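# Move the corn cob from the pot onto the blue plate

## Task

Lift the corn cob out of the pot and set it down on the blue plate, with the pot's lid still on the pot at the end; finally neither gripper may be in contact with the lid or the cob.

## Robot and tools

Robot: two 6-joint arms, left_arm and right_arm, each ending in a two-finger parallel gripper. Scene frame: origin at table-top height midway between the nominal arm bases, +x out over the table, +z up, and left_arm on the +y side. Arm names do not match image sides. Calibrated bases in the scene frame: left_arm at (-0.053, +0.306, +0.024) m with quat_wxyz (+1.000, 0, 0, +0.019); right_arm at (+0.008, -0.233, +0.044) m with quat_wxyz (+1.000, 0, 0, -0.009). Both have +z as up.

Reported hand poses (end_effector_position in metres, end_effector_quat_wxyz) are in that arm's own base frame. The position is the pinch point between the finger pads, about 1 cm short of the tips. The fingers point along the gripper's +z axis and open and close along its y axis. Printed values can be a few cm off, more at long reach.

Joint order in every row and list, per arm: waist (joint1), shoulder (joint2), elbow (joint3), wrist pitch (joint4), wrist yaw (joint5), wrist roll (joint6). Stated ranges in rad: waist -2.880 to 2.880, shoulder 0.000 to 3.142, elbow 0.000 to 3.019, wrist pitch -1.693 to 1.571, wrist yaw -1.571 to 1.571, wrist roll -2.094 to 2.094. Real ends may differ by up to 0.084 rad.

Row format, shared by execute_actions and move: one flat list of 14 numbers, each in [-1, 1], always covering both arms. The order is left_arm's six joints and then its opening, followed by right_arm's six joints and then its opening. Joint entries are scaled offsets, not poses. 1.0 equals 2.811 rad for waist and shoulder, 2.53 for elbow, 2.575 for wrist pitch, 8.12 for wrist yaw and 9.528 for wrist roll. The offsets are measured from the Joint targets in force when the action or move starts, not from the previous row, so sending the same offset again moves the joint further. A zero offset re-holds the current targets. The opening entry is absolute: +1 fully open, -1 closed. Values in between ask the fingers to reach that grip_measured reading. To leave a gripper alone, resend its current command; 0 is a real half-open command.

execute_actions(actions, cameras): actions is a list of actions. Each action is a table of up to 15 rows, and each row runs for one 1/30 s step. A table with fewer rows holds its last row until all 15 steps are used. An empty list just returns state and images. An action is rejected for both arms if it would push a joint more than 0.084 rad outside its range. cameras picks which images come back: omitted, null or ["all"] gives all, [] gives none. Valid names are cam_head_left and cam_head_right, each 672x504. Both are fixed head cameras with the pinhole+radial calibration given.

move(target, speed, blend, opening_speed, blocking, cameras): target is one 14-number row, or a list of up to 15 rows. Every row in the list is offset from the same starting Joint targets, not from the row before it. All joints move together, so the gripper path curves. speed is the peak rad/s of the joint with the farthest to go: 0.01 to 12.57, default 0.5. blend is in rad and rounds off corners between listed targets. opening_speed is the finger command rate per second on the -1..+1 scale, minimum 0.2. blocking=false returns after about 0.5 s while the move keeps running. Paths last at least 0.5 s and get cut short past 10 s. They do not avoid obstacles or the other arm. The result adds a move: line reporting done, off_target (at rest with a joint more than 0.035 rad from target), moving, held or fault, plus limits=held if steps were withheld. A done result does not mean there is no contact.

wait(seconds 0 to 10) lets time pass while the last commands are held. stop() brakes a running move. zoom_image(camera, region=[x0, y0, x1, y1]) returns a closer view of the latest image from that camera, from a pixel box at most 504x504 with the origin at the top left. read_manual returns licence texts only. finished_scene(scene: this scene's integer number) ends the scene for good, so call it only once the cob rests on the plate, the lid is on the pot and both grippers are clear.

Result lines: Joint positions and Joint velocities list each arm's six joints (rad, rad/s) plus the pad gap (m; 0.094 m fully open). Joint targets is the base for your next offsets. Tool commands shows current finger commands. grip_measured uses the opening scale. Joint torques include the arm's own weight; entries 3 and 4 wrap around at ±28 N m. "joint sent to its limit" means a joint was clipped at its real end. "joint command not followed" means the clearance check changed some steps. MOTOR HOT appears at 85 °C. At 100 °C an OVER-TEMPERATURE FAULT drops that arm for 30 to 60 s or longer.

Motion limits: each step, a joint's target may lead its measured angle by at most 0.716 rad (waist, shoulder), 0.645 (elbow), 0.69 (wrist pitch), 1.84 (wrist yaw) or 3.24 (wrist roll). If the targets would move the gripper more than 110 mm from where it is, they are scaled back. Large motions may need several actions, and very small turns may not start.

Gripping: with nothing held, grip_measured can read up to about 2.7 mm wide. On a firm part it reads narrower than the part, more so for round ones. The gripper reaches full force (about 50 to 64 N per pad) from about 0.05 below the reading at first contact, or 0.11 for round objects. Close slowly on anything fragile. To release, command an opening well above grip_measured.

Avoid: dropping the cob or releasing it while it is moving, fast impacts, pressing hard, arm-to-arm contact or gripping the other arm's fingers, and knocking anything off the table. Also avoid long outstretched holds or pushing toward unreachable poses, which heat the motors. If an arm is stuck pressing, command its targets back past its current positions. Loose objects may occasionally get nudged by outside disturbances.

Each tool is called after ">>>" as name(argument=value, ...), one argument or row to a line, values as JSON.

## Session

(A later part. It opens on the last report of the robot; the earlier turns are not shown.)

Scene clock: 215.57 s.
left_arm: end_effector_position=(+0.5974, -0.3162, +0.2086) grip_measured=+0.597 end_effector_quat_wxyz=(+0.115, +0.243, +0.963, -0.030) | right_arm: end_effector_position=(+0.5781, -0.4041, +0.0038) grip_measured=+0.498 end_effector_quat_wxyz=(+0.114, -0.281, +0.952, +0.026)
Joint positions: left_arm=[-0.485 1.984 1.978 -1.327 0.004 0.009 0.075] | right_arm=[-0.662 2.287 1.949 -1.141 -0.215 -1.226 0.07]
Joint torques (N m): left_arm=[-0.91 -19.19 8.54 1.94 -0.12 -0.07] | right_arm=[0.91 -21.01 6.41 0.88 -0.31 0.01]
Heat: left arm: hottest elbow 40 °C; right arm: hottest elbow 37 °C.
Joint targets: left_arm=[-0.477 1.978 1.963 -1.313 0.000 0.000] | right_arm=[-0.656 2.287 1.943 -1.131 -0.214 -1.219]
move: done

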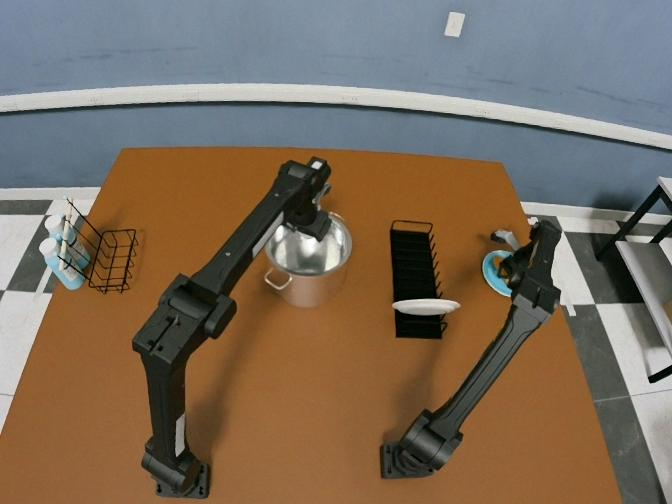

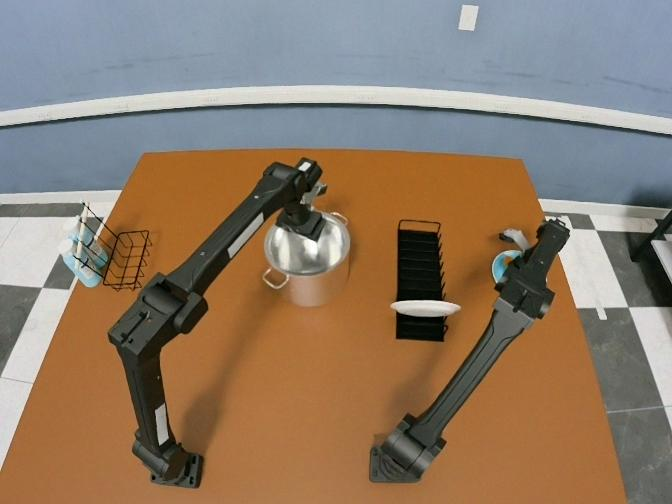

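>>> move(
  target=[
    [0,0.0256,0.157,-0.121,0,0,0.6,0,-0.007,0.079,-0.0816,0,0,0.5],
    [0.05,-0.07,0.157,-0.121,0,0,0.6,0.1,-0.1,0.1,-0.0816,0,0,0.5],
  ],
  speed=[0.3,0.6],
  blend=0.03,
  cameras=["cam_head_left","cam_head_right"],
)

>>> zoom_image(
  camera="cam_head_right",
  region=[440, 200, 580, 340],
)

>>> zoom_image(
  camera="cam_head_left",
  region=[240, 170, 410, 340],
)

Scene clock: 225.70 s.
left_arm: end_effector_position=(+0.5731, -0.2015, +0.4772) grip_measured=+0.598 end_effector_quat_wxyz=(+0.252, +0.167, +0.952, -0.043) | right_arm: end_effector_position=(+0.6755, -0.2257, +0.2677) grip_measured=+0.498 end_effector_quat_wxyz=(+0.202, -0.422, +0.882, -0.057)
Joint positions: left_arm=[-0.337 1.766 2.324 -1.612 0.003 0.009 0.075] | right_arm=[-0.373 2.014 2.145 -1.334 -0.214 -1.226 0.07]
Joint torques (N m): left_arm=[-1.44 -14.04 12.1 1.18 -0.06 -0.05] | right_arm=[0.38 -19.78 11.38 0.72 -0.35 0.05]
Heat: left arm: hottest elbow 40 °C; right arm: hottest elbow 38 °C.
Joint targets: left_arm=[-0.337 1.781 2.360 -1.624 0.000 0.000] | right_arm=[-0.375 2.006 2.196 -1.340 -0.214 -1.219]
move: off_target (left_arm, right_arm); left_arm: the elbow is farthest, 0.036 rad from its target; right_arm: the elbow is farthest, 0.051 rad from its target

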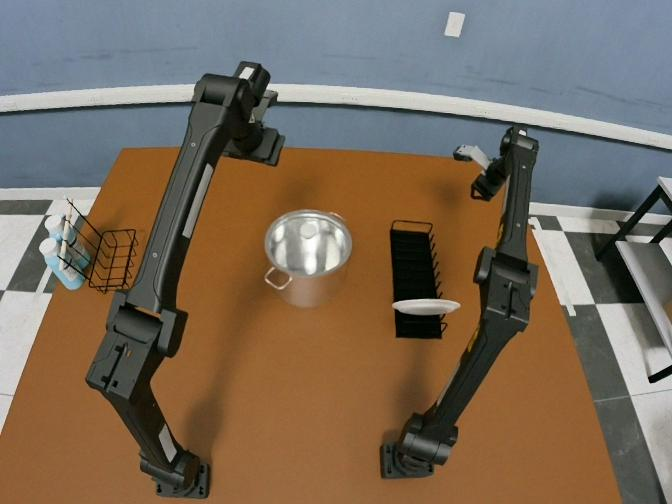

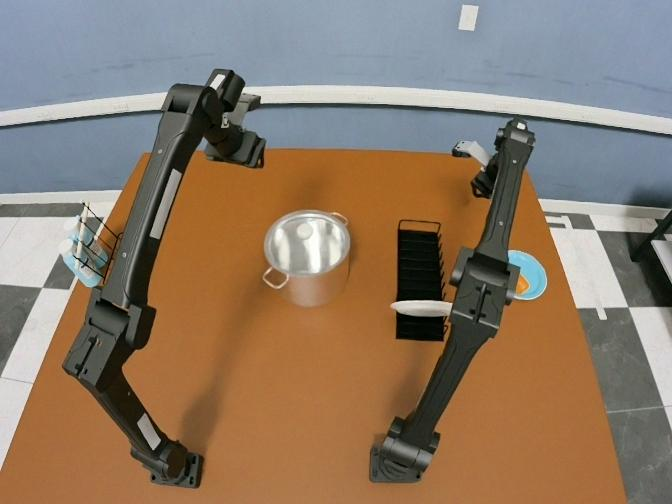

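Scaled by 3.600 from the camera's image (finer frame: 960x720).

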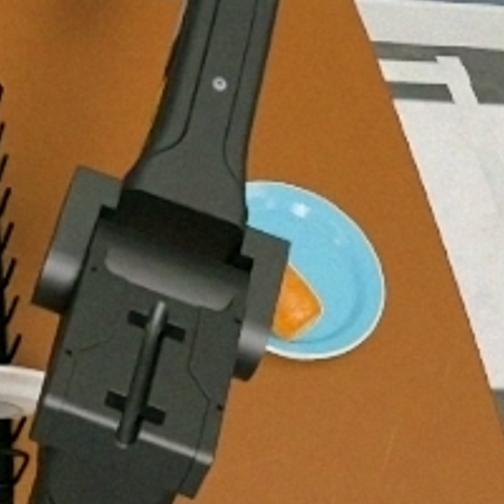

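Scaled by 2.965 from the camera's image (finer frame: 960x720).

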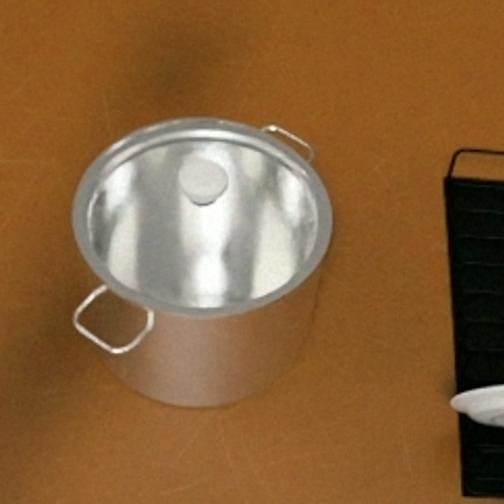

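>>> zoom_image(
  camera="cam_head_left",
  region=[260, 200, 360, 300],
)

>>> zoom_image(
  camera="cam_head_right",
  region=[260, 200, 360, 300],
)

>>> zoom_image(
  camera="cam_head_left",
  region=[440, 200, 580, 340],
)

Scaled by 5.040 from the camera's image (finer frame: 960x720).

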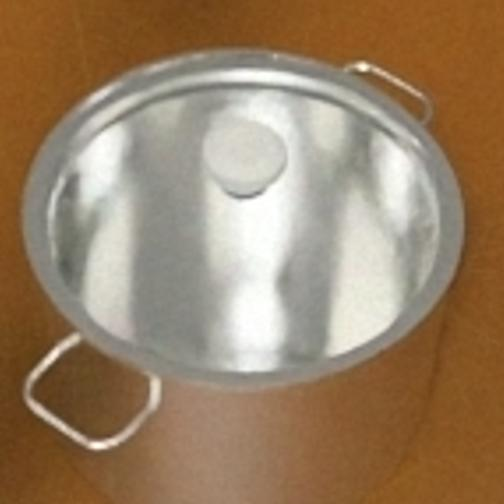

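Scaled by 5.040 from the camera's image (finer frame: 960x720).

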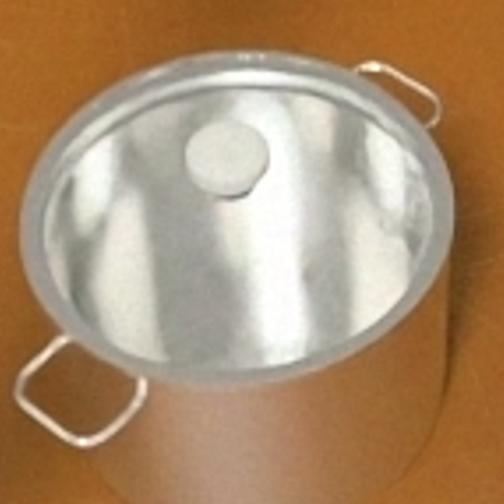

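Scaled by 3.600 from the camera's image (finer frame: 960x720).

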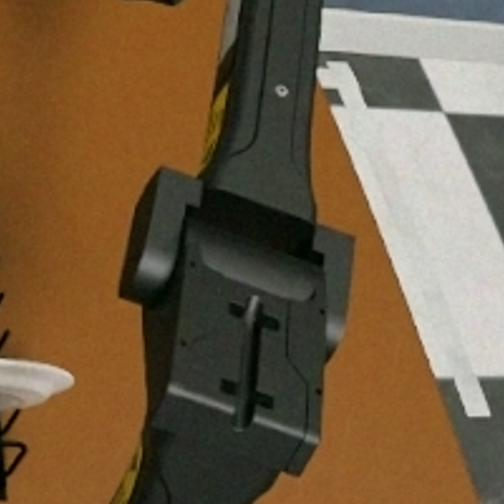

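>>> move(
  target=[
    [-0.0569,0.0957,0,0,0,0,1,0,0,0,0,0,0,0.5],
    [-0.0569,0.0701,-0.151,0.115,0,0,1,0,0,0,0,0,0,0.5],
  ],
  speed=[0.6,0.25],
  cameras=["cam_head_left","cam_head_right"],
)

>>> zoom_image(
  camera="cam_head_left",
  region=[260, 200, 360, 300],
)

Scene clock: 262.40 s.
left_arm: end_effector_position=(+0.5916, -0.3278, +0.2068) grip_measured=+0.998 end_effector_quat_wxyz=(+0.108, +0.253, +0.961, -0.028) | right_arm: end_effector_position=(+0.6755, -0.2257, +0.2677) grip_measured=+0.498 end_effector_quat_wxyz=(+0.202, -0.422, +0.882, -0.057)
Joint positions: left_arm=[-0.505 1.995 1.992 -1.344 0.001 0.009 0.094] | right_arm=[-0.373 2.014 2.145 -1.334 -0.214 -1.226 0.07]
Joint torques (N m): left_arm=[-1.08 -20.66 8.44 1.77 -0.04 -0.04] | right_arm=[0.44 -19.78 11.43 0.73 -0.35 0.05]
Heat: left arm: hottest elbow 41 °C; right arm: hottest elbow 41 °C.
Joint targets: left_arm=[-0.497 1.979 1.978 -1.328 0.000 0.000] | right_arm=[-0.375 2.006 2.196 -1.340 -0.214 -1.219]
move: off_target (right_arm); right_arm: the elbow is farthest, 0.051 rad from its target

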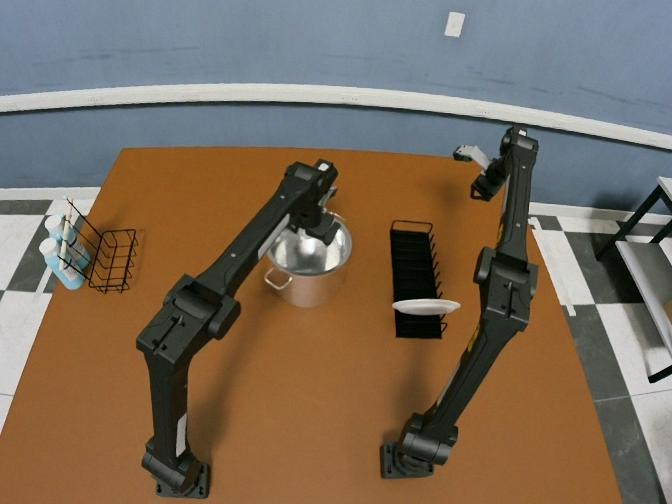

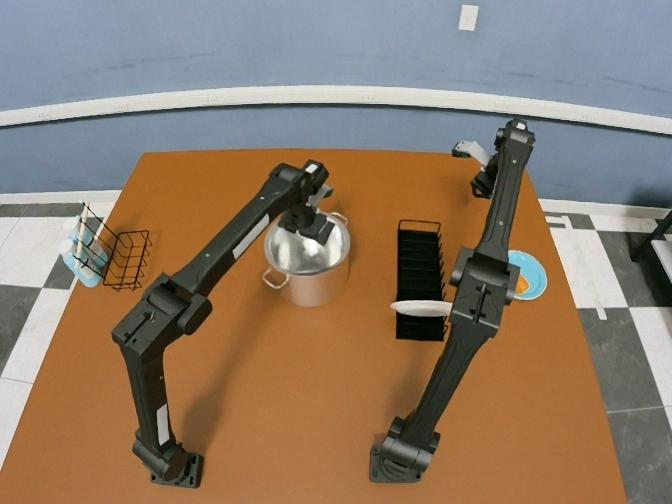

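Scaled by 5.040 from the camera's image (finer frame: 960x720).

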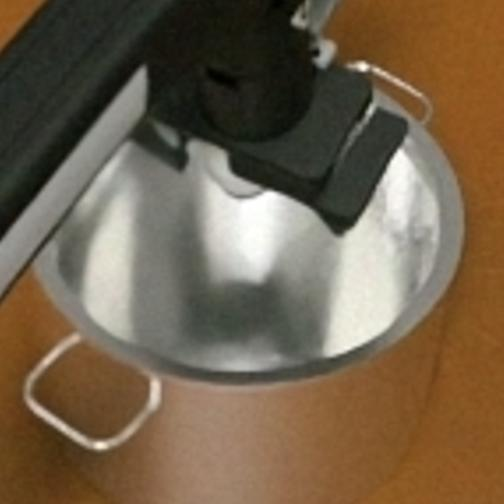

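>>> move(
  target=[
    [0.0085,0,0,0,0,0,1,0,0,0,0,0,0,0.5],
    [0.0085,0,0,0,0,0,-0.5,0,0,0,0,0,0,0.5],
  ],
  speed=0.1,
  opening_speed=0.6,
  cameras=["cam_head_left","cam_head_right"],
)

>>> zoom_image(
  camera="cam_head_left",
  region=[260, 200, 360, 300],
)

Scene clock: 276.33 s.
left_arm: end_effector_position=(+0.5978, -0.3168, +0.2092) grip_measured=-0.101 end_effector_quat_wxyz=(+0.111, +0.243, +0.963, -0.028) | right_arm: end_effector_position=(+0.6755, -0.2257, +0.2677) grip_measured=+0.498 end_effector_quat_wxyz=(+0.202, -0.422, +0.882, -0.057)
Joint positions: left_arm=[-0.486 1.992 1.992 -1.341 0.002 0.009 0.042] | right_arm=[-0.373 2.014 2.145 -1.334 -0.214 -1.226 0.07]
Joint torques (N m): left_arm=[-0.91 -19.72 8.49 1.69 -0.05 -0.09] | right_arm=[0.44 -19.78 11.43 0.73 -0.36 0.04]
Heat: left arm: hottest elbow 40 °C; right arm: hottest elbow 42 °C.
Joint targets: left_arm=[-0.473 1.978 1.978 -1.328 0.000 0.000] | right_arm=[-0.375 2.006 2.196 -1.340 -0.214 -1.219]
move: off_target (right_arm); right_arm: the elbow is farthest, 0.051 rad from its target

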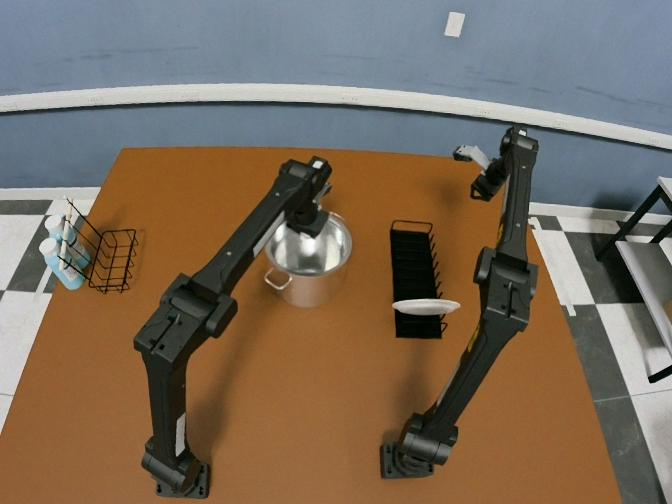

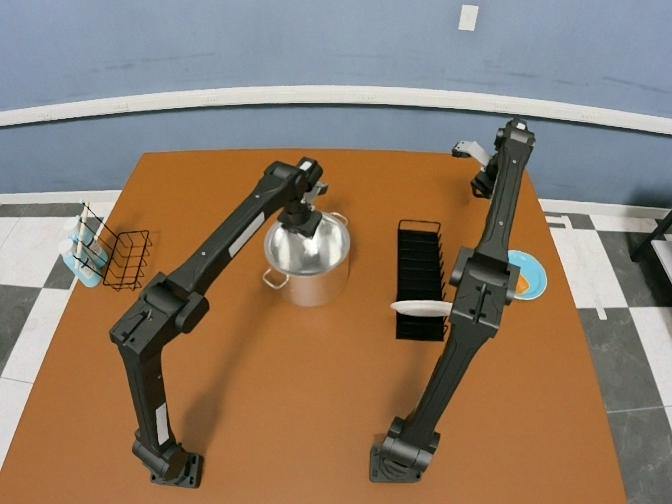

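Scaled by 5.040 from the camera's image (finer frame: 960x720).

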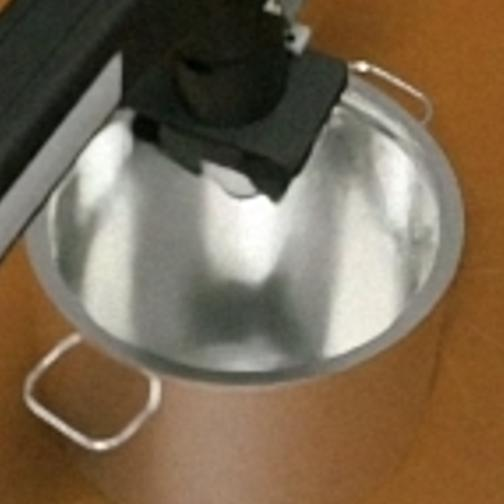

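>>> move(
  target=[
    [0,0.003,-0.007,0.014,0,0,-0.5,0,0,0,0,0,0,0.5],
    [0,0.003,-0.007,0.014,0,0,0.6,0,0,0,0,0,0,0.5],
  ],
  speed=0.1,
  opening_speed=0.4,
  cameras=[],
)

>>> move(
  target=[
    [0,0.0226,0.158,-0.129,0,0,0.6,0,0,0,0,0,0,0.5],
    [0.05,-0.07,0.158,-0.129,0,0,0.6,0,0,0,0,0,0,0.5],
  ],
  speed=[0.3,0.6],
  blend=0.03,
  cameras=["cam_head_left","cam_head_right"],
)

>>> zoom_image(
  camera="cam_head_left",
  region=[260, 200, 360, 300],
)

>>> zoom_image(
  camera="cam_head_left",
  region=[240, 170, 410, 340],
)

Scene clock: 291.30 s.
left_arm: end_effector_position=(+0.6023, -0.3169, +0.2089) grip_measured=+0.597 end_effector_quat_wxyz=(+0.124, +0.242, +0.962, -0.031) | right_arm: end_effector_position=(+0.6755, -0.2257, +0.2677) grip_measured=+0.498 end_effector_quat_wxyz=(+0.202, -0.422, +0.882, -0.057)
Joint positions: left_arm=[-0.483 1.985 1.977 -1.307 0.002 0.009 0.075] | right_arm=[-0.373 2.014 2.145 -1.334 -0.214 -1.226 0.07]
Joint torques (N m): left_arm=[-0.79 -18.61 8.53 1.88 -0.07 -0.03] | right_arm=[0.44 -19.78 11.43 0.73 -0.35 0.04]
Heat: left arm: hottest elbow 39 °C; right arm: hottest elbow 43 °C.
Joint targets: left_arm=[-0.473 1.987 1.960 -1.292 0.000 0.000] | right_arm=[-0.375 2.006 2.196 -1.340 -0.214 -1.219]
move: off_target (right_arm); right_arm: the elbow is farthest, 0.051 rad from its target

Scene clock: 293.93 s.
left_arm: end_effector_position=(+0.5772, -0.1991, +0.4720) grip_measured=+0.598 end_effector_quat_wxyz=(+0.248, +0.164, +0.954, -0.041) | right_arm: end_effector_position=(+0.6755, -0.2257, +0.2677) grip_measured=+0.498 end_effector_quat_wxyz=(+0.202, -0.422, +0.882, -0.057)
Joint positions: left_arm=[-0.331 1.775 2.324 -1.612 0.002 0.009 0.075] | right_arm=[-0.373 2.014 2.145 -1.334 -0.214 -1.226 0.07]
Joint torques (N m): left_arm=[-1.49 -13.98 12.22 1.11 -0.05 -0.09] | right_arm=[0.44 -19.78 11.43 0.73 -0.36 0.05]
Heat: left arm: hottest elbow 40 °C; right arm: hottest elbow 43 °C.
Joint targets: left_arm=[-0.332 1.790 2.360 -1.624 0.000 0.000] | right_arm=[-0.375 2.006 2.196 -1.340 -0.214 -1.219]
move: off_target (right_arm); right_arm: the elbow is farthest, 0.051 rad from its target

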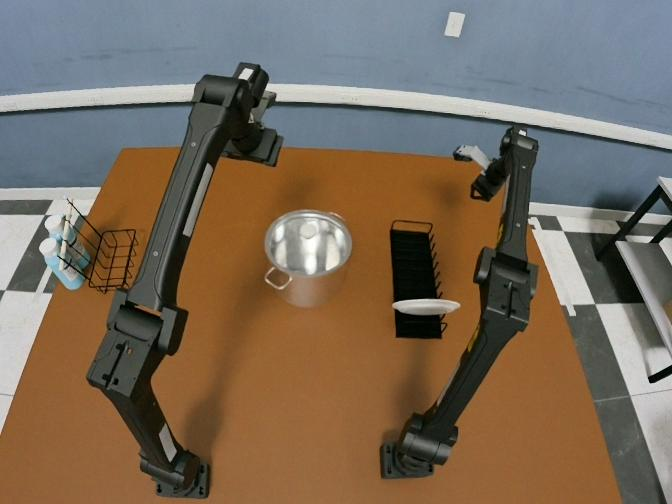

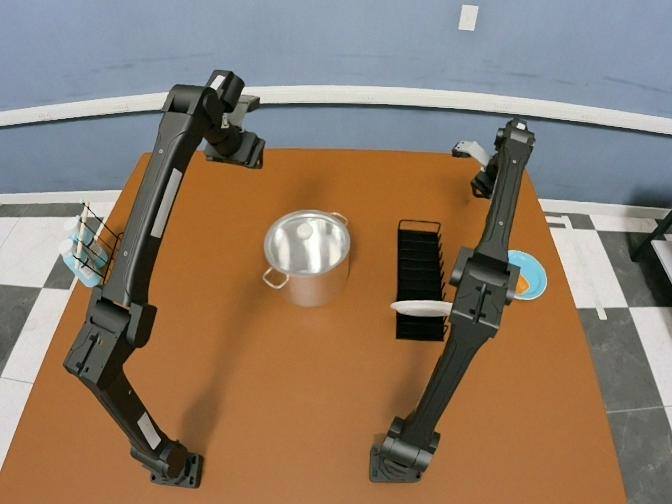

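Scaled by 5.040 from the camera's image (finer frame: 960x720).

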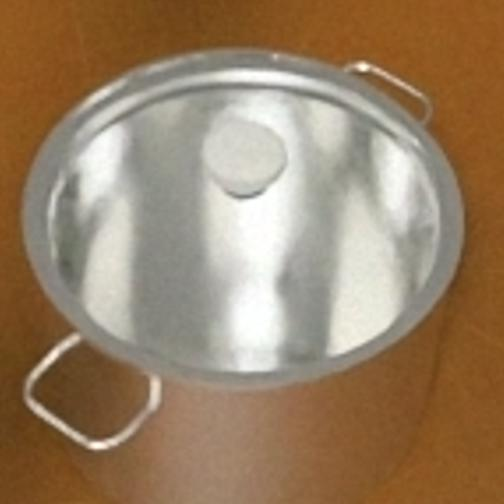

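Scaled by 2.965 from the camera's image (finer frame: 960x720).

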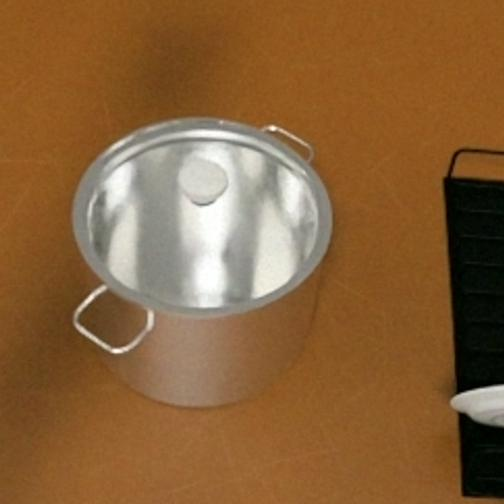

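>>> move(
  target=[
    [-0.0519,0.0925,0,0,0,0,1,0,0,0,0,0,0,0.5],
    [-0.0519,0.0672,-0.151,0.115,0,0,1,0,0,0,0,0,0,0.5],
    [-0.0519,0.0672,-0.151,0.115,0,0,-0.5,0,0,0,0,0,0,0.5],
  ],
  speed=[0.6,0.25,0.2],
  opening_speed=0.7,
  cameras=[],
)

>>> move(
  target=[0,0,0.05,-0.043,0,0,-0.5,0,0,0,0,0,0,0.5],
  speed=0.2,
  cameras=["cam_head_left","cam_head_right"],
)

>>> zoom_image(
  camera="cam_head_left",
  region=[260, 200, 360, 300],
)

>>> zoom_image(
  camera="cam_head_right",
  region=[260, 200, 360, 300],
)

Scene clock: 325.90 s.
left_arm: end_effector_position=(+0.5980, -0.3170, +0.2093) grip_measured=-0.101 end_effector_quat_wxyz=(+0.111, +0.243, +0.963, -0.029) | right_arm: end_effector_position=(+0.6755, -0.2257, +0.2677) grip_measured=+0.498 end_effector_quat_wxyz=(+0.202, -0.422, +0.882, -0.057)
Joint positions: left_arm=[-0.486 1.992 1.993 -1.341 0.003 0.009 0.042] | right_arm=[-0.373 2.014 2.145 -1.334 -0.214 -1.226 0.07]
Joint torques (N m): left_arm=[-0.79 -20.31 8.54 1.65 -0.1 -0.03] | right_arm=[0.44 -19.78 11.43 0.73 -0.35 0.05]
Motor temperatures (°C): left_arm=[29 36 40 27 28 25 29] | right_arm=[26 37 44 28 27 26 26]
Heat: left arm: hottest elbow 40 °C; right arm: hottest elbow 44 °C.
Joint targets: left_arm=[-0.478 1.979 1.978 -1.328 0.000 0.000] | right_arm=[-0.375 2.006 2.196 -1.340 -0.214 -1.219]
move: off_target (right_arm); right_arm: the elbow is farthest, 0.051 rad from its target

Scene clock: 327.03 s.
left_arm: end_effector_position=(+0.5853, -0.3103, +0.2172) grip_measured=-0.102 end_effector_quat_wxyz=(+0.082, +0.244, +0.966, -0.021) | right_arm: end_effector_position=(+0.6755, -0.2257, +0.2677) grip_measured=+0.498 end_effector_quat_wxyz=(+0.202, -0.422, +0.882, -0.057)
Joint positions: left_arm=[-0.486 1.994 2.024 -1.431 0.003 0.008 0.042] | right_arm=[-0.373 2.014 2.145 -1.334 -0.214 -1.226 0.07]
Joint torques (N m): left_arm=[-1.38 -19.9 16.59 0.76 -0.09 -0.02] | right_arm=[0.44 -19.78 11.43 0.75 -0.36 0.05]
Heat: left arm: hottest elbow 41 °C; right arm: hottest elbow 44 °C.
Joint targets: left_arm=[-0.478 1.979 2.105 -1.439 0.000 0.000] | right_arm=[-0.375 2.006 2.196 -1.340 -0.214 -1.219]
move: off_target (left_arm, right_arm); left_arm: the elbow is farthest, 0.080 rad from its target; right_arm: the elbow is farthest, 0.051 rad from its target

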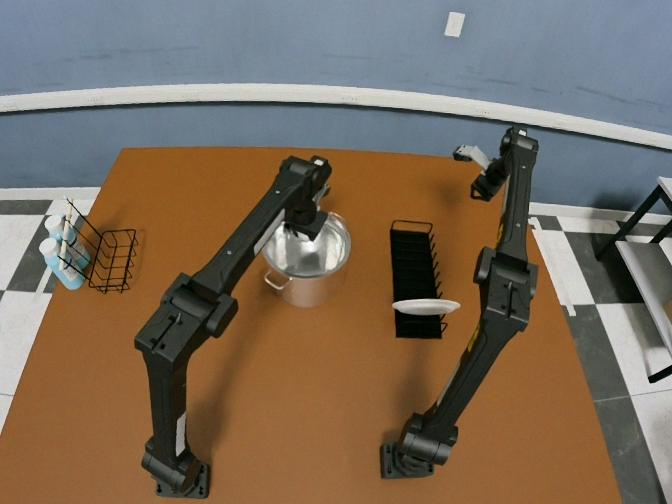

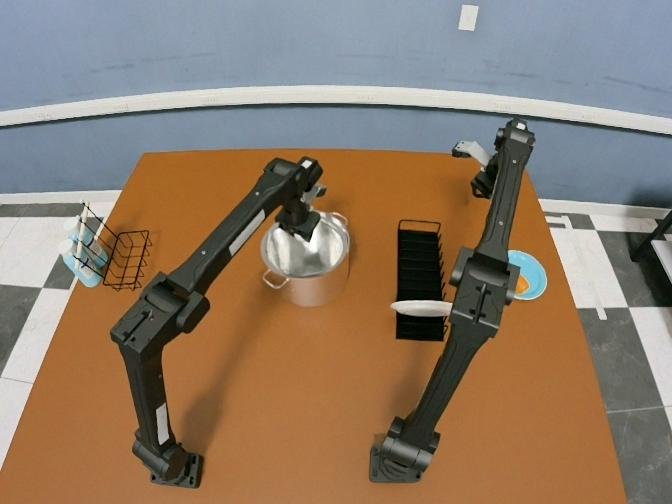

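Scaled by 5.040 from the camera's image (finer frame: 960x720).

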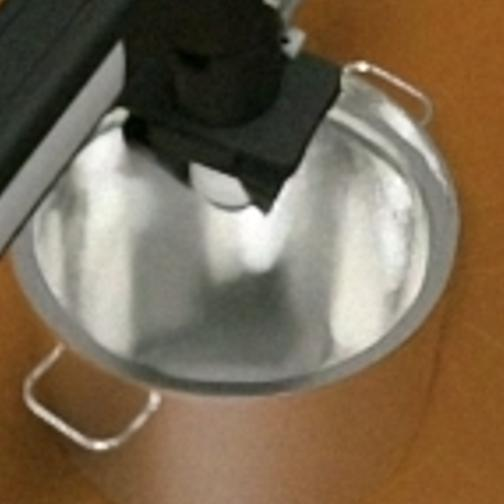

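Scaled by 5.040 from the camera's image (finer frame: 960x720).

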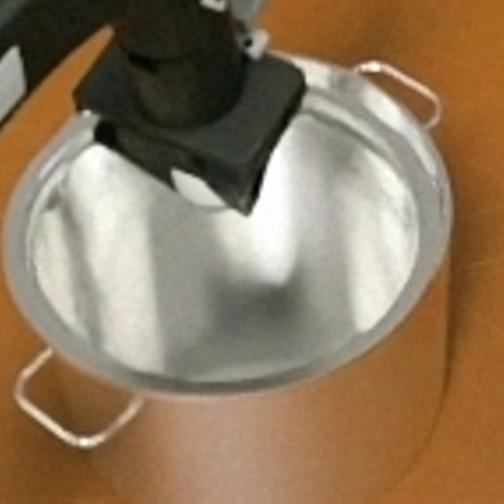

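>>> move(
  target=[0,0.004,0.0206,0.0113,0,0,-0.5,0,0,0,0,0,0,0.5],
  speed=0.2,
  cameras=["cam_head_left","cam_head_right"],
)

>>> zoom_image(
  camera="cam_head_left",
  region=[260, 200, 360, 300],
)

>>> zoom_image(
  camera="cam_head_right",
  region=[260, 200, 360, 300],
)

Scene clock: 339.07 s.
left_arm: end_effector_position=(+0.5944, -0.3151, +0.2324) grip_measured=-0.102 end_effector_quat_wxyz=(+0.101, +0.243, +0.964, -0.026) | right_arm: end_effector_position=(+0.6755, -0.2257, +0.2677) grip_measured=+0.498 end_effector_quat_wxyz=(+0.202, -0.422, +0.882, -0.057)
Joint positions: left_arm=[-0.486 1.998 2.066 -1.43 0.003 0.008 0.042] | right_arm=[-0.373 2.014 2.145 -1.334 -0.214 -1.226 0.07]
Joint torques (N m): left_arm=[-1.38 -19.78 17.48 2.09 -0.11 -0.02] | right_arm=[0.44 -19.78 11.41 0.75 -0.35 0.05]
Motor temperatures (°C): left_arm=[29 37 45 27 28 25 29] | right_arm=[26 37 45 28 27 26 26]
Heat: left arm: hottest elbow 45 °C; right arm: hottest elbow 45 °C.
Joint targets: left_arm=[-0.478 1.990 2.157 -1.410 0.000 0.000] | right_arm=[-0.375 2.006 2.196 -1.340 -0.214 -1.219]
move: off_target (left_arm, right_arm); left_arm: the elbow is farthest, 0.091 rad from its target; right_arm: the elbow is farthest, 0.051 rad from its target

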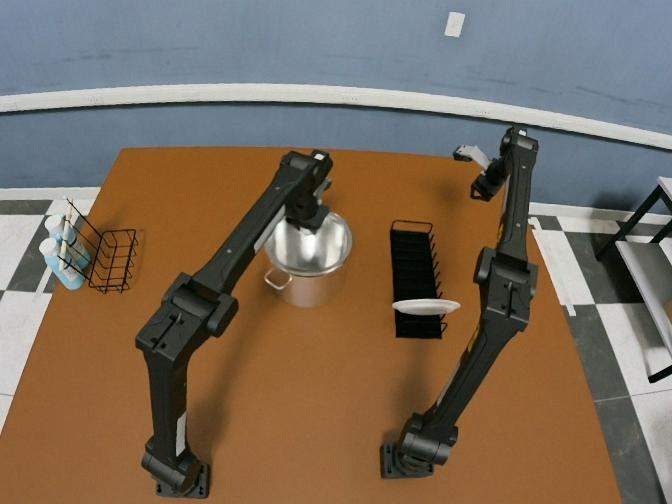

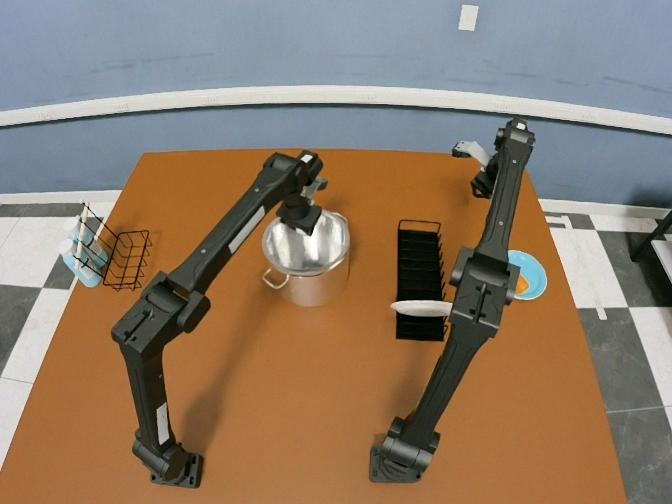

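Scaled by 5.040 from the camera's image (finer frame: 960x720).

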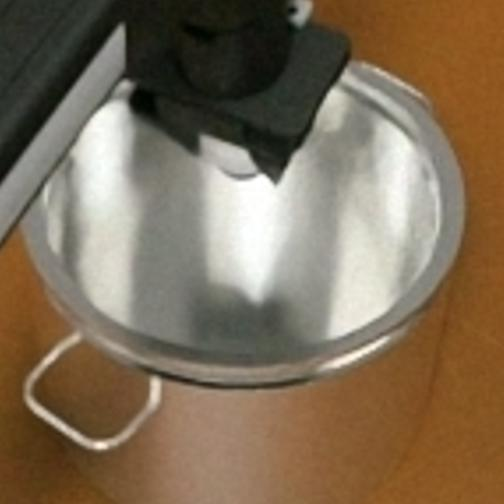

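Scaled by 5.040 from the camera's image (finer frame: 960x720).

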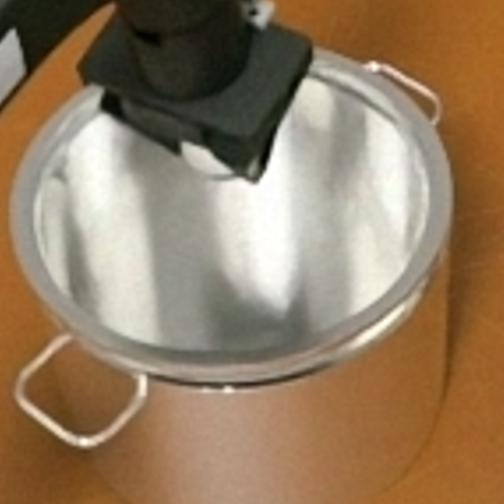

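>>> move(
  target=[
    [0,0.0053,-0.01,0.0125,0,0,-0.5,0,0,0,0,0,0,0.5],
    [0,0.0053,-0.066,0.0305,0,0,-0.5,0,0,0,0,0,0,0.5],
  ],
  speed=0.15,
  cameras=["cam_head_left","cam_head_right"],
)

>>> zoom_image(
  camera="cam_head_left",
  region=[260, 200, 360, 300],
)

>>> zoom_image(
  camera="cam_head_right",
  region=[260, 200, 360, 300],
)

Scene clock: 355.00 s.
left_arm: end_effector_position=(+0.6035, -0.3189, +0.2082) grip_measured=-0.102 end_effector_quat_wxyz=(+0.114, +0.243, +0.963, -0.027) | right_arm: end_effector_position=(+0.6755, -0.2257, +0.2677) grip_measured=+0.498 end_effector_quat_wxyz=(+0.202, -0.422, +0.882, -0.057)
Joint positions: left_arm=[-0.486 2.007 2.013 -1.342 -0.002 0.008 0.042] | right_arm=[-0.373 2.014 2.145 -1.334 -0.214 -1.226 0.07]
Joint torques (N m): left_arm=[-1.38 -19.37 7.83 1.44 0.1 -0.04] | right_arm=[0.44 -19.72 11.41 0.73 -0.35 0.05]
Heat: left arm: hottest elbow 46 °C; right arm: hottest elbow 45 °C.
Joint targets: left_arm=[-0.478 2.005 1.990 -1.331 0.001 0.000] | right_arm=[-0.375 2.006 2.196 -1.340 -0.214 -1.219]
move: off_target (right_arm); right_arm: the elbow is farthest, 0.051 rad from its target

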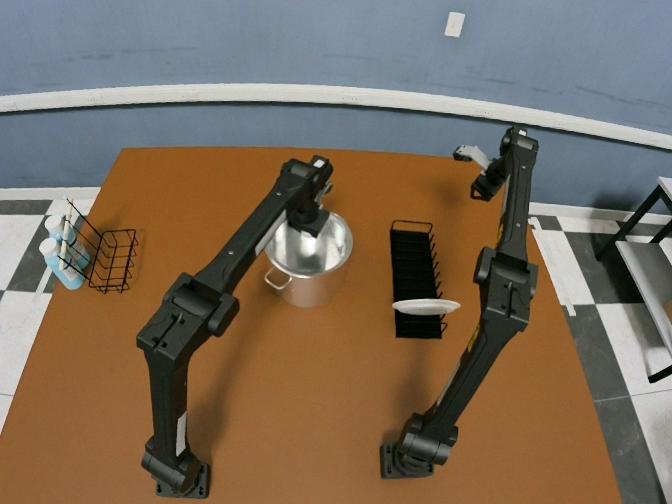

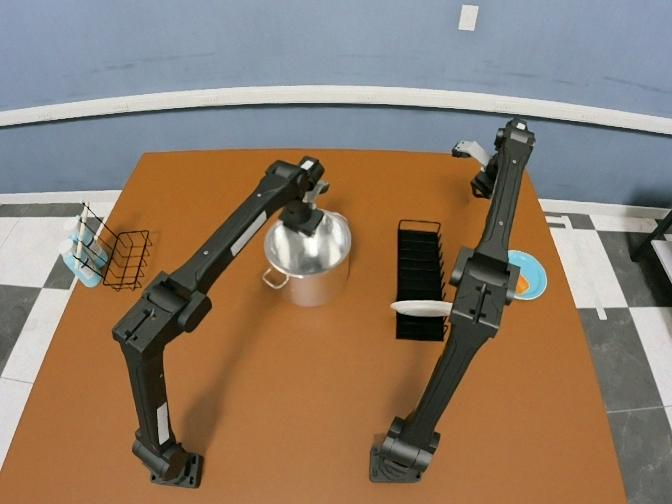

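Scaled by 5.040 from the camera's image (finer frame: 960x720).

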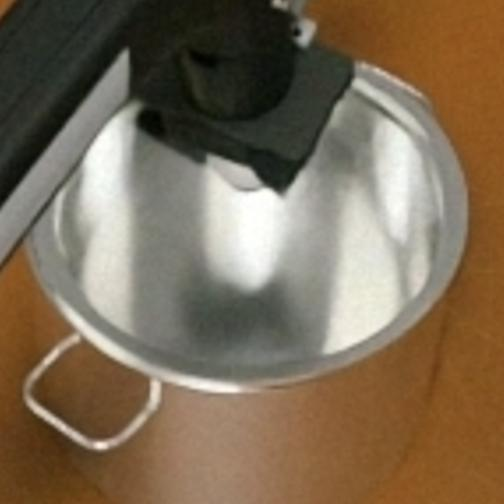

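Scaled by 5.040 from the camera's image (finer frame: 960x720).

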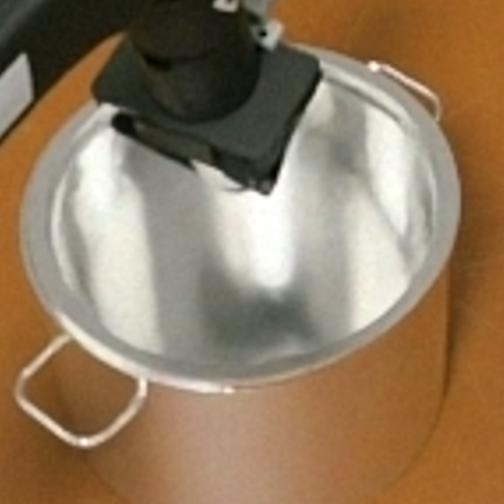

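>>> move(
  target=[0.0036,-0.0035,-0.0061,0.0023,0,0,-0.5,0,0,0,0,0,0,0.5],
  speed=0.1,
  cameras=["cam_head_left","cam_head_right"],
)

>>> zoom_image(
  camera="cam_head_left",
  region=[260, 200, 360, 300],
)

>>> zoom_image(
  camera="cam_head_right",
  region=[260, 200, 360, 300],
)

Scene clock: 366.37 s.
left_arm: end_effector_position=(+0.6038, -0.3182, +0.2081) grip_measured=-0.102 end_effector_quat_wxyz=(+0.119, +0.242, +0.963, -0.028) | right_arm: end_effector_position=(+0.6755, -0.2257, +0.2677) grip_measured=+0.498 end_effector_quat_wxyz=(+0.202, -0.422, +0.882, -0.057)
Joint positions: left_arm=[-0.485 2 2 -1.327 -0.002 0.008 0.042] | right_arm=[-0.373 2.014 2.145 -1.334 -0.214 -1.226 0.07]
Joint torques (N m): left_arm=[-0.5 -19.19 7.54 1.18 0.11 -0.06] | right_arm=[0.38 -19.78 11.43 0.73 -0.36 0.05]
Heat: left arm: hottest elbow 45 °C; right arm: hottest elbow 45 °C.
Joint targets: left_arm=[-0.468 1.995 1.974 -1.325 0.001 0.000] | right_arm=[-0.375 2.006 2.196 -1.340 -0.214 -1.219]
move: off_target (right_arm); right_arm: the elbow is farthest, 0.051 rad from its target

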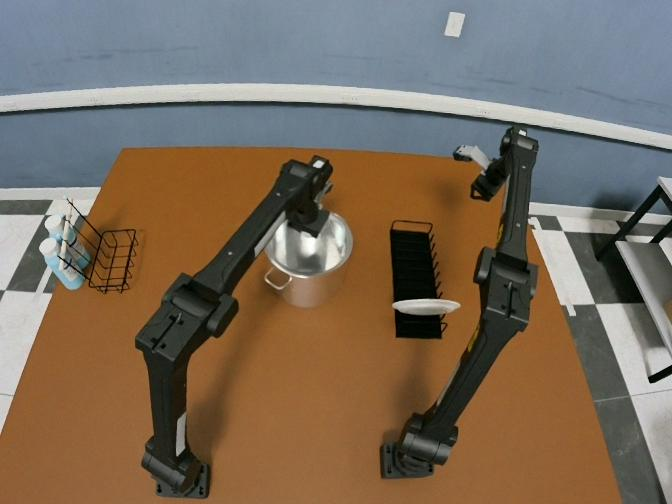

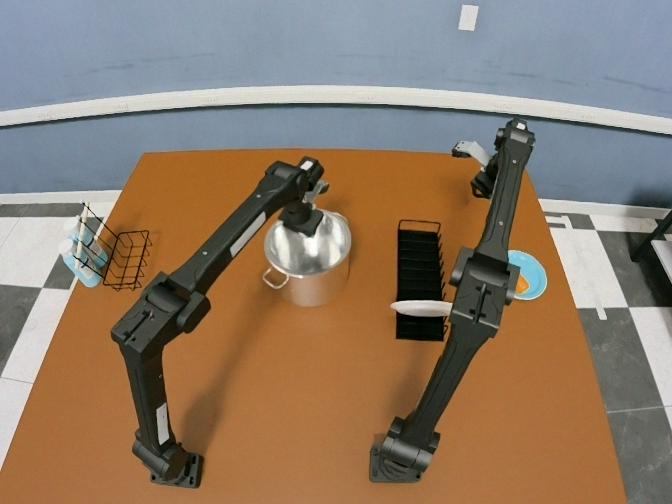

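Scaled by 5.040 from the camera's image (finer frame: 960x720).

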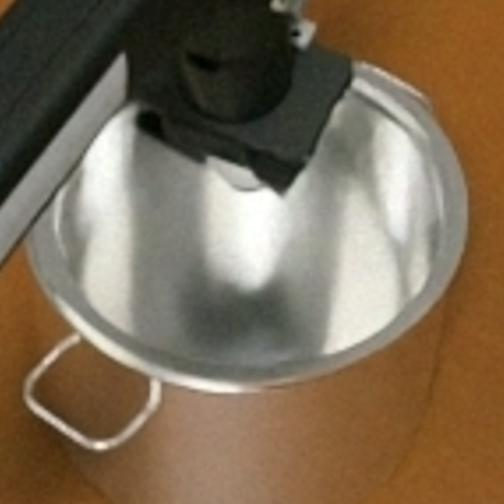

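Scaled by 5.040 from the camera's image (finer frame: 960x720).

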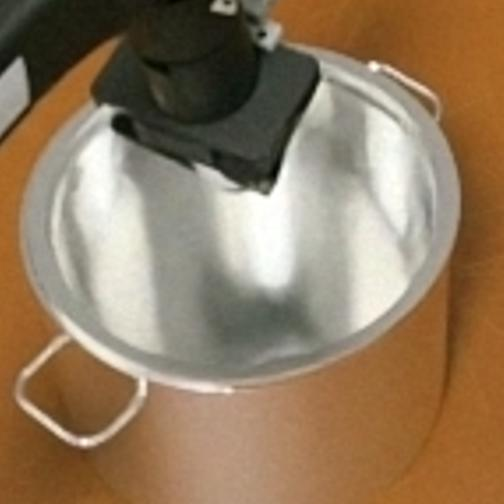

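>>> move(
  target=[0.0062,0,0.002,0,0,0,-0.5,0,0,0,0,0,0,0.5],
  speed=0.05,
  cameras=["cam_head_left","cam_head_right"],
)

>>> zoom_image(
  camera="cam_head_left",
  region=[260, 200, 360, 300],
)

>>> zoom_image(
  camera="cam_head_right",
  region=[260, 200, 360, 300],
)

Scene clock: 375.50 s.
left_arm: end_effector_position=(+0.6044, -0.3173, +0.2080) grip_measured=-0.102 end_effector_quat_wxyz=(+0.119, +0.241, +0.963, -0.028) | right_arm: end_effector_position=(+0.6755, -0.2257, +0.2677) grip_measured=+0.498 end_effector_quat_wxyz=(+0.202, -0.422, +0.882, -0.057)
Joint positions: left_arm=[-0.483 2 2 -1.326 -0.002 0.008 0.042] | right_arm=[-0.373 2.014 2.145 -1.334 -0.214 -1.226 0.07]
Joint torques (N m): left_arm=[1.03 -19.08 8.09 1.09 0.09 -0.04] | right_arm=[0.44 -19.72 11.43 0.75 -0.36 0.05]
Heat: left arm: hottest elbow 44 °C; right arm: hottest elbow 45 °C.
Joint targets: left_arm=[-0.451 1.996 1.980 -1.325 0.001 0.000] | right_arm=[-0.375 2.006 2.196 -1.340 -0.214 -1.219]
move: off_target (right_arm); right_arm: the elbow is farthest, 0.051 rad from its target

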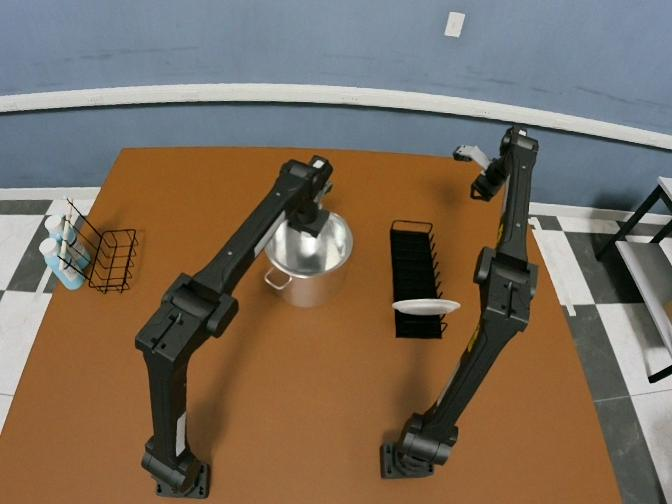

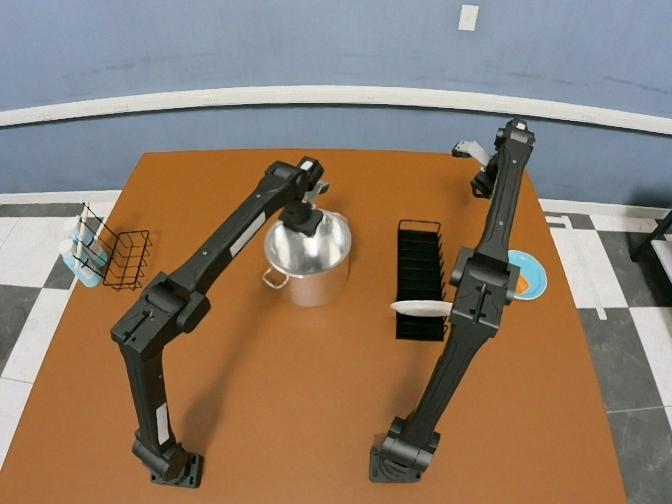

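Scaled by 5.040 from the camera's image (finer frame: 960x720).

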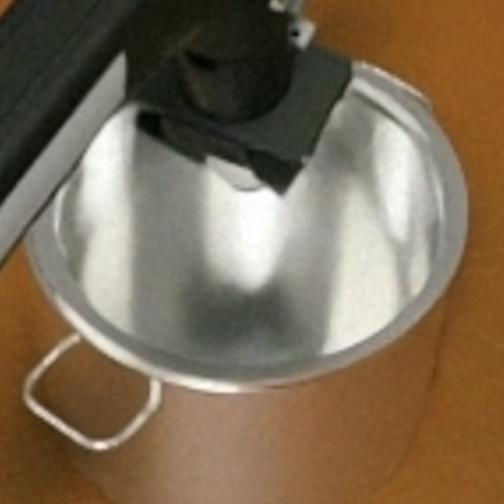

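Scaled by 5.040 from the camera's image (finer frame: 960x720).

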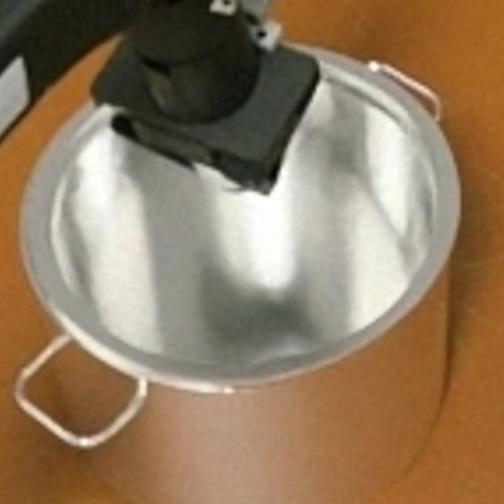

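>>> move(
  target=[
    [-0.002,0,0.045,-0.014,0,0,-0.5,0,0,0,0,0,0,0.5],
    [-0.002,0,-0.008,0,0,0,-0.5,0,0,0,0,0,0,0.5],
  ],
  speed=0.12,
  cameras=["cam_head_left","cam_head_right"],
)

>>> zoom_image(
  camera="cam_head_left",
  region=[260, 200, 360, 300],
)

>>> zoom_image(
  camera="cam_head_right",
  region=[260, 200, 360, 300],
)

Scene clock: 385.93 s.
left_arm: end_effector_position=(+0.6038, -0.3167, +0.2075) grip_measured=-0.102 end_effector_quat_wxyz=(+0.120, +0.241, +0.963, -0.029) | right_arm: end_effector_position=(+0.6755, -0.2257, +0.2677) grip_measured=+0.498 end_effector_quat_wxyz=(+0.202, -0.422, +0.882, -0.057)
Joint positions: left_arm=[-0.482 1.995 1.99 -1.318 0.001 0.008 0.042] | right_arm=[-0.373 2.014 2.145 -1.334 -0.214 -1.226 0.07]
Joint torques (N m): left_arm=[0.5 -19.19 7.09 0.91 -0.01 -0.05] | right_arm=[0.44 -19.78 11.43 0.73 -0.36 0.05]
Heat: left arm: hottest elbow 43 °C; right arm: hottest elbow 45 °C.
Joint targets: left_arm=[-0.456 1.995 1.959 -1.325 0.000 0.000] | right_arm=[-0.375 2.006 2.196 -1.340 -0.214 -1.219]
move: off_target (right_arm); right_arm: the elbow is farthest, 0.051 rad from its target

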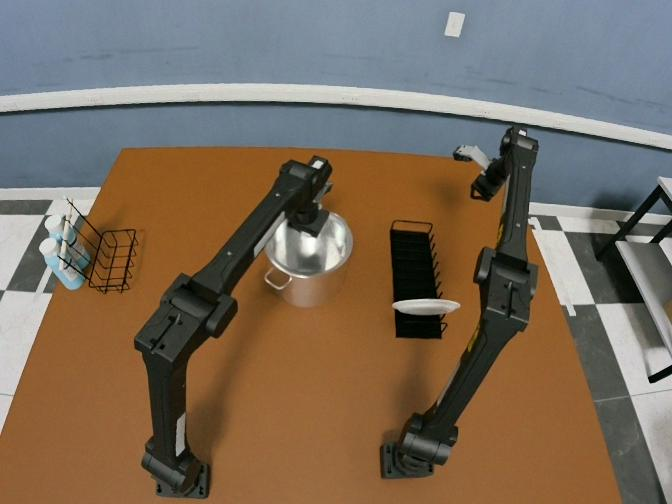

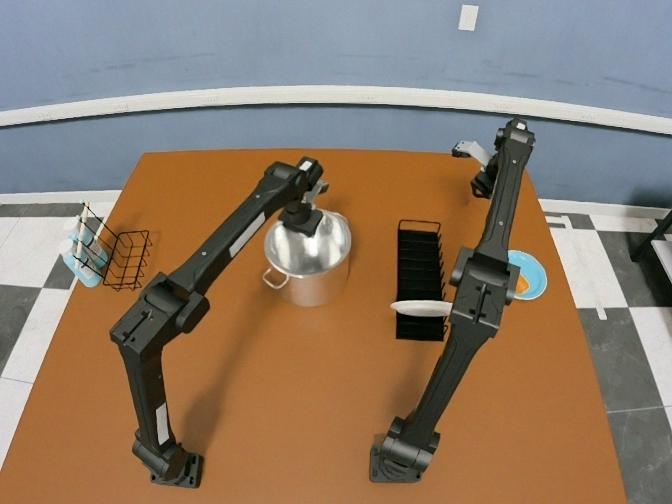

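Scaled by 5.040 from the camera's image (finer frame: 960x720).

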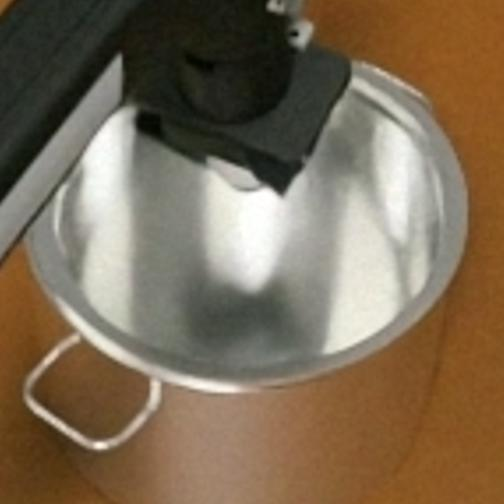

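Scaled by 5.040 from the camera's image (finer frame: 960x720).

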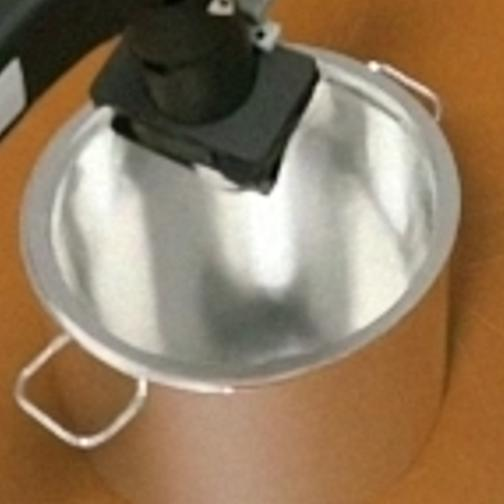

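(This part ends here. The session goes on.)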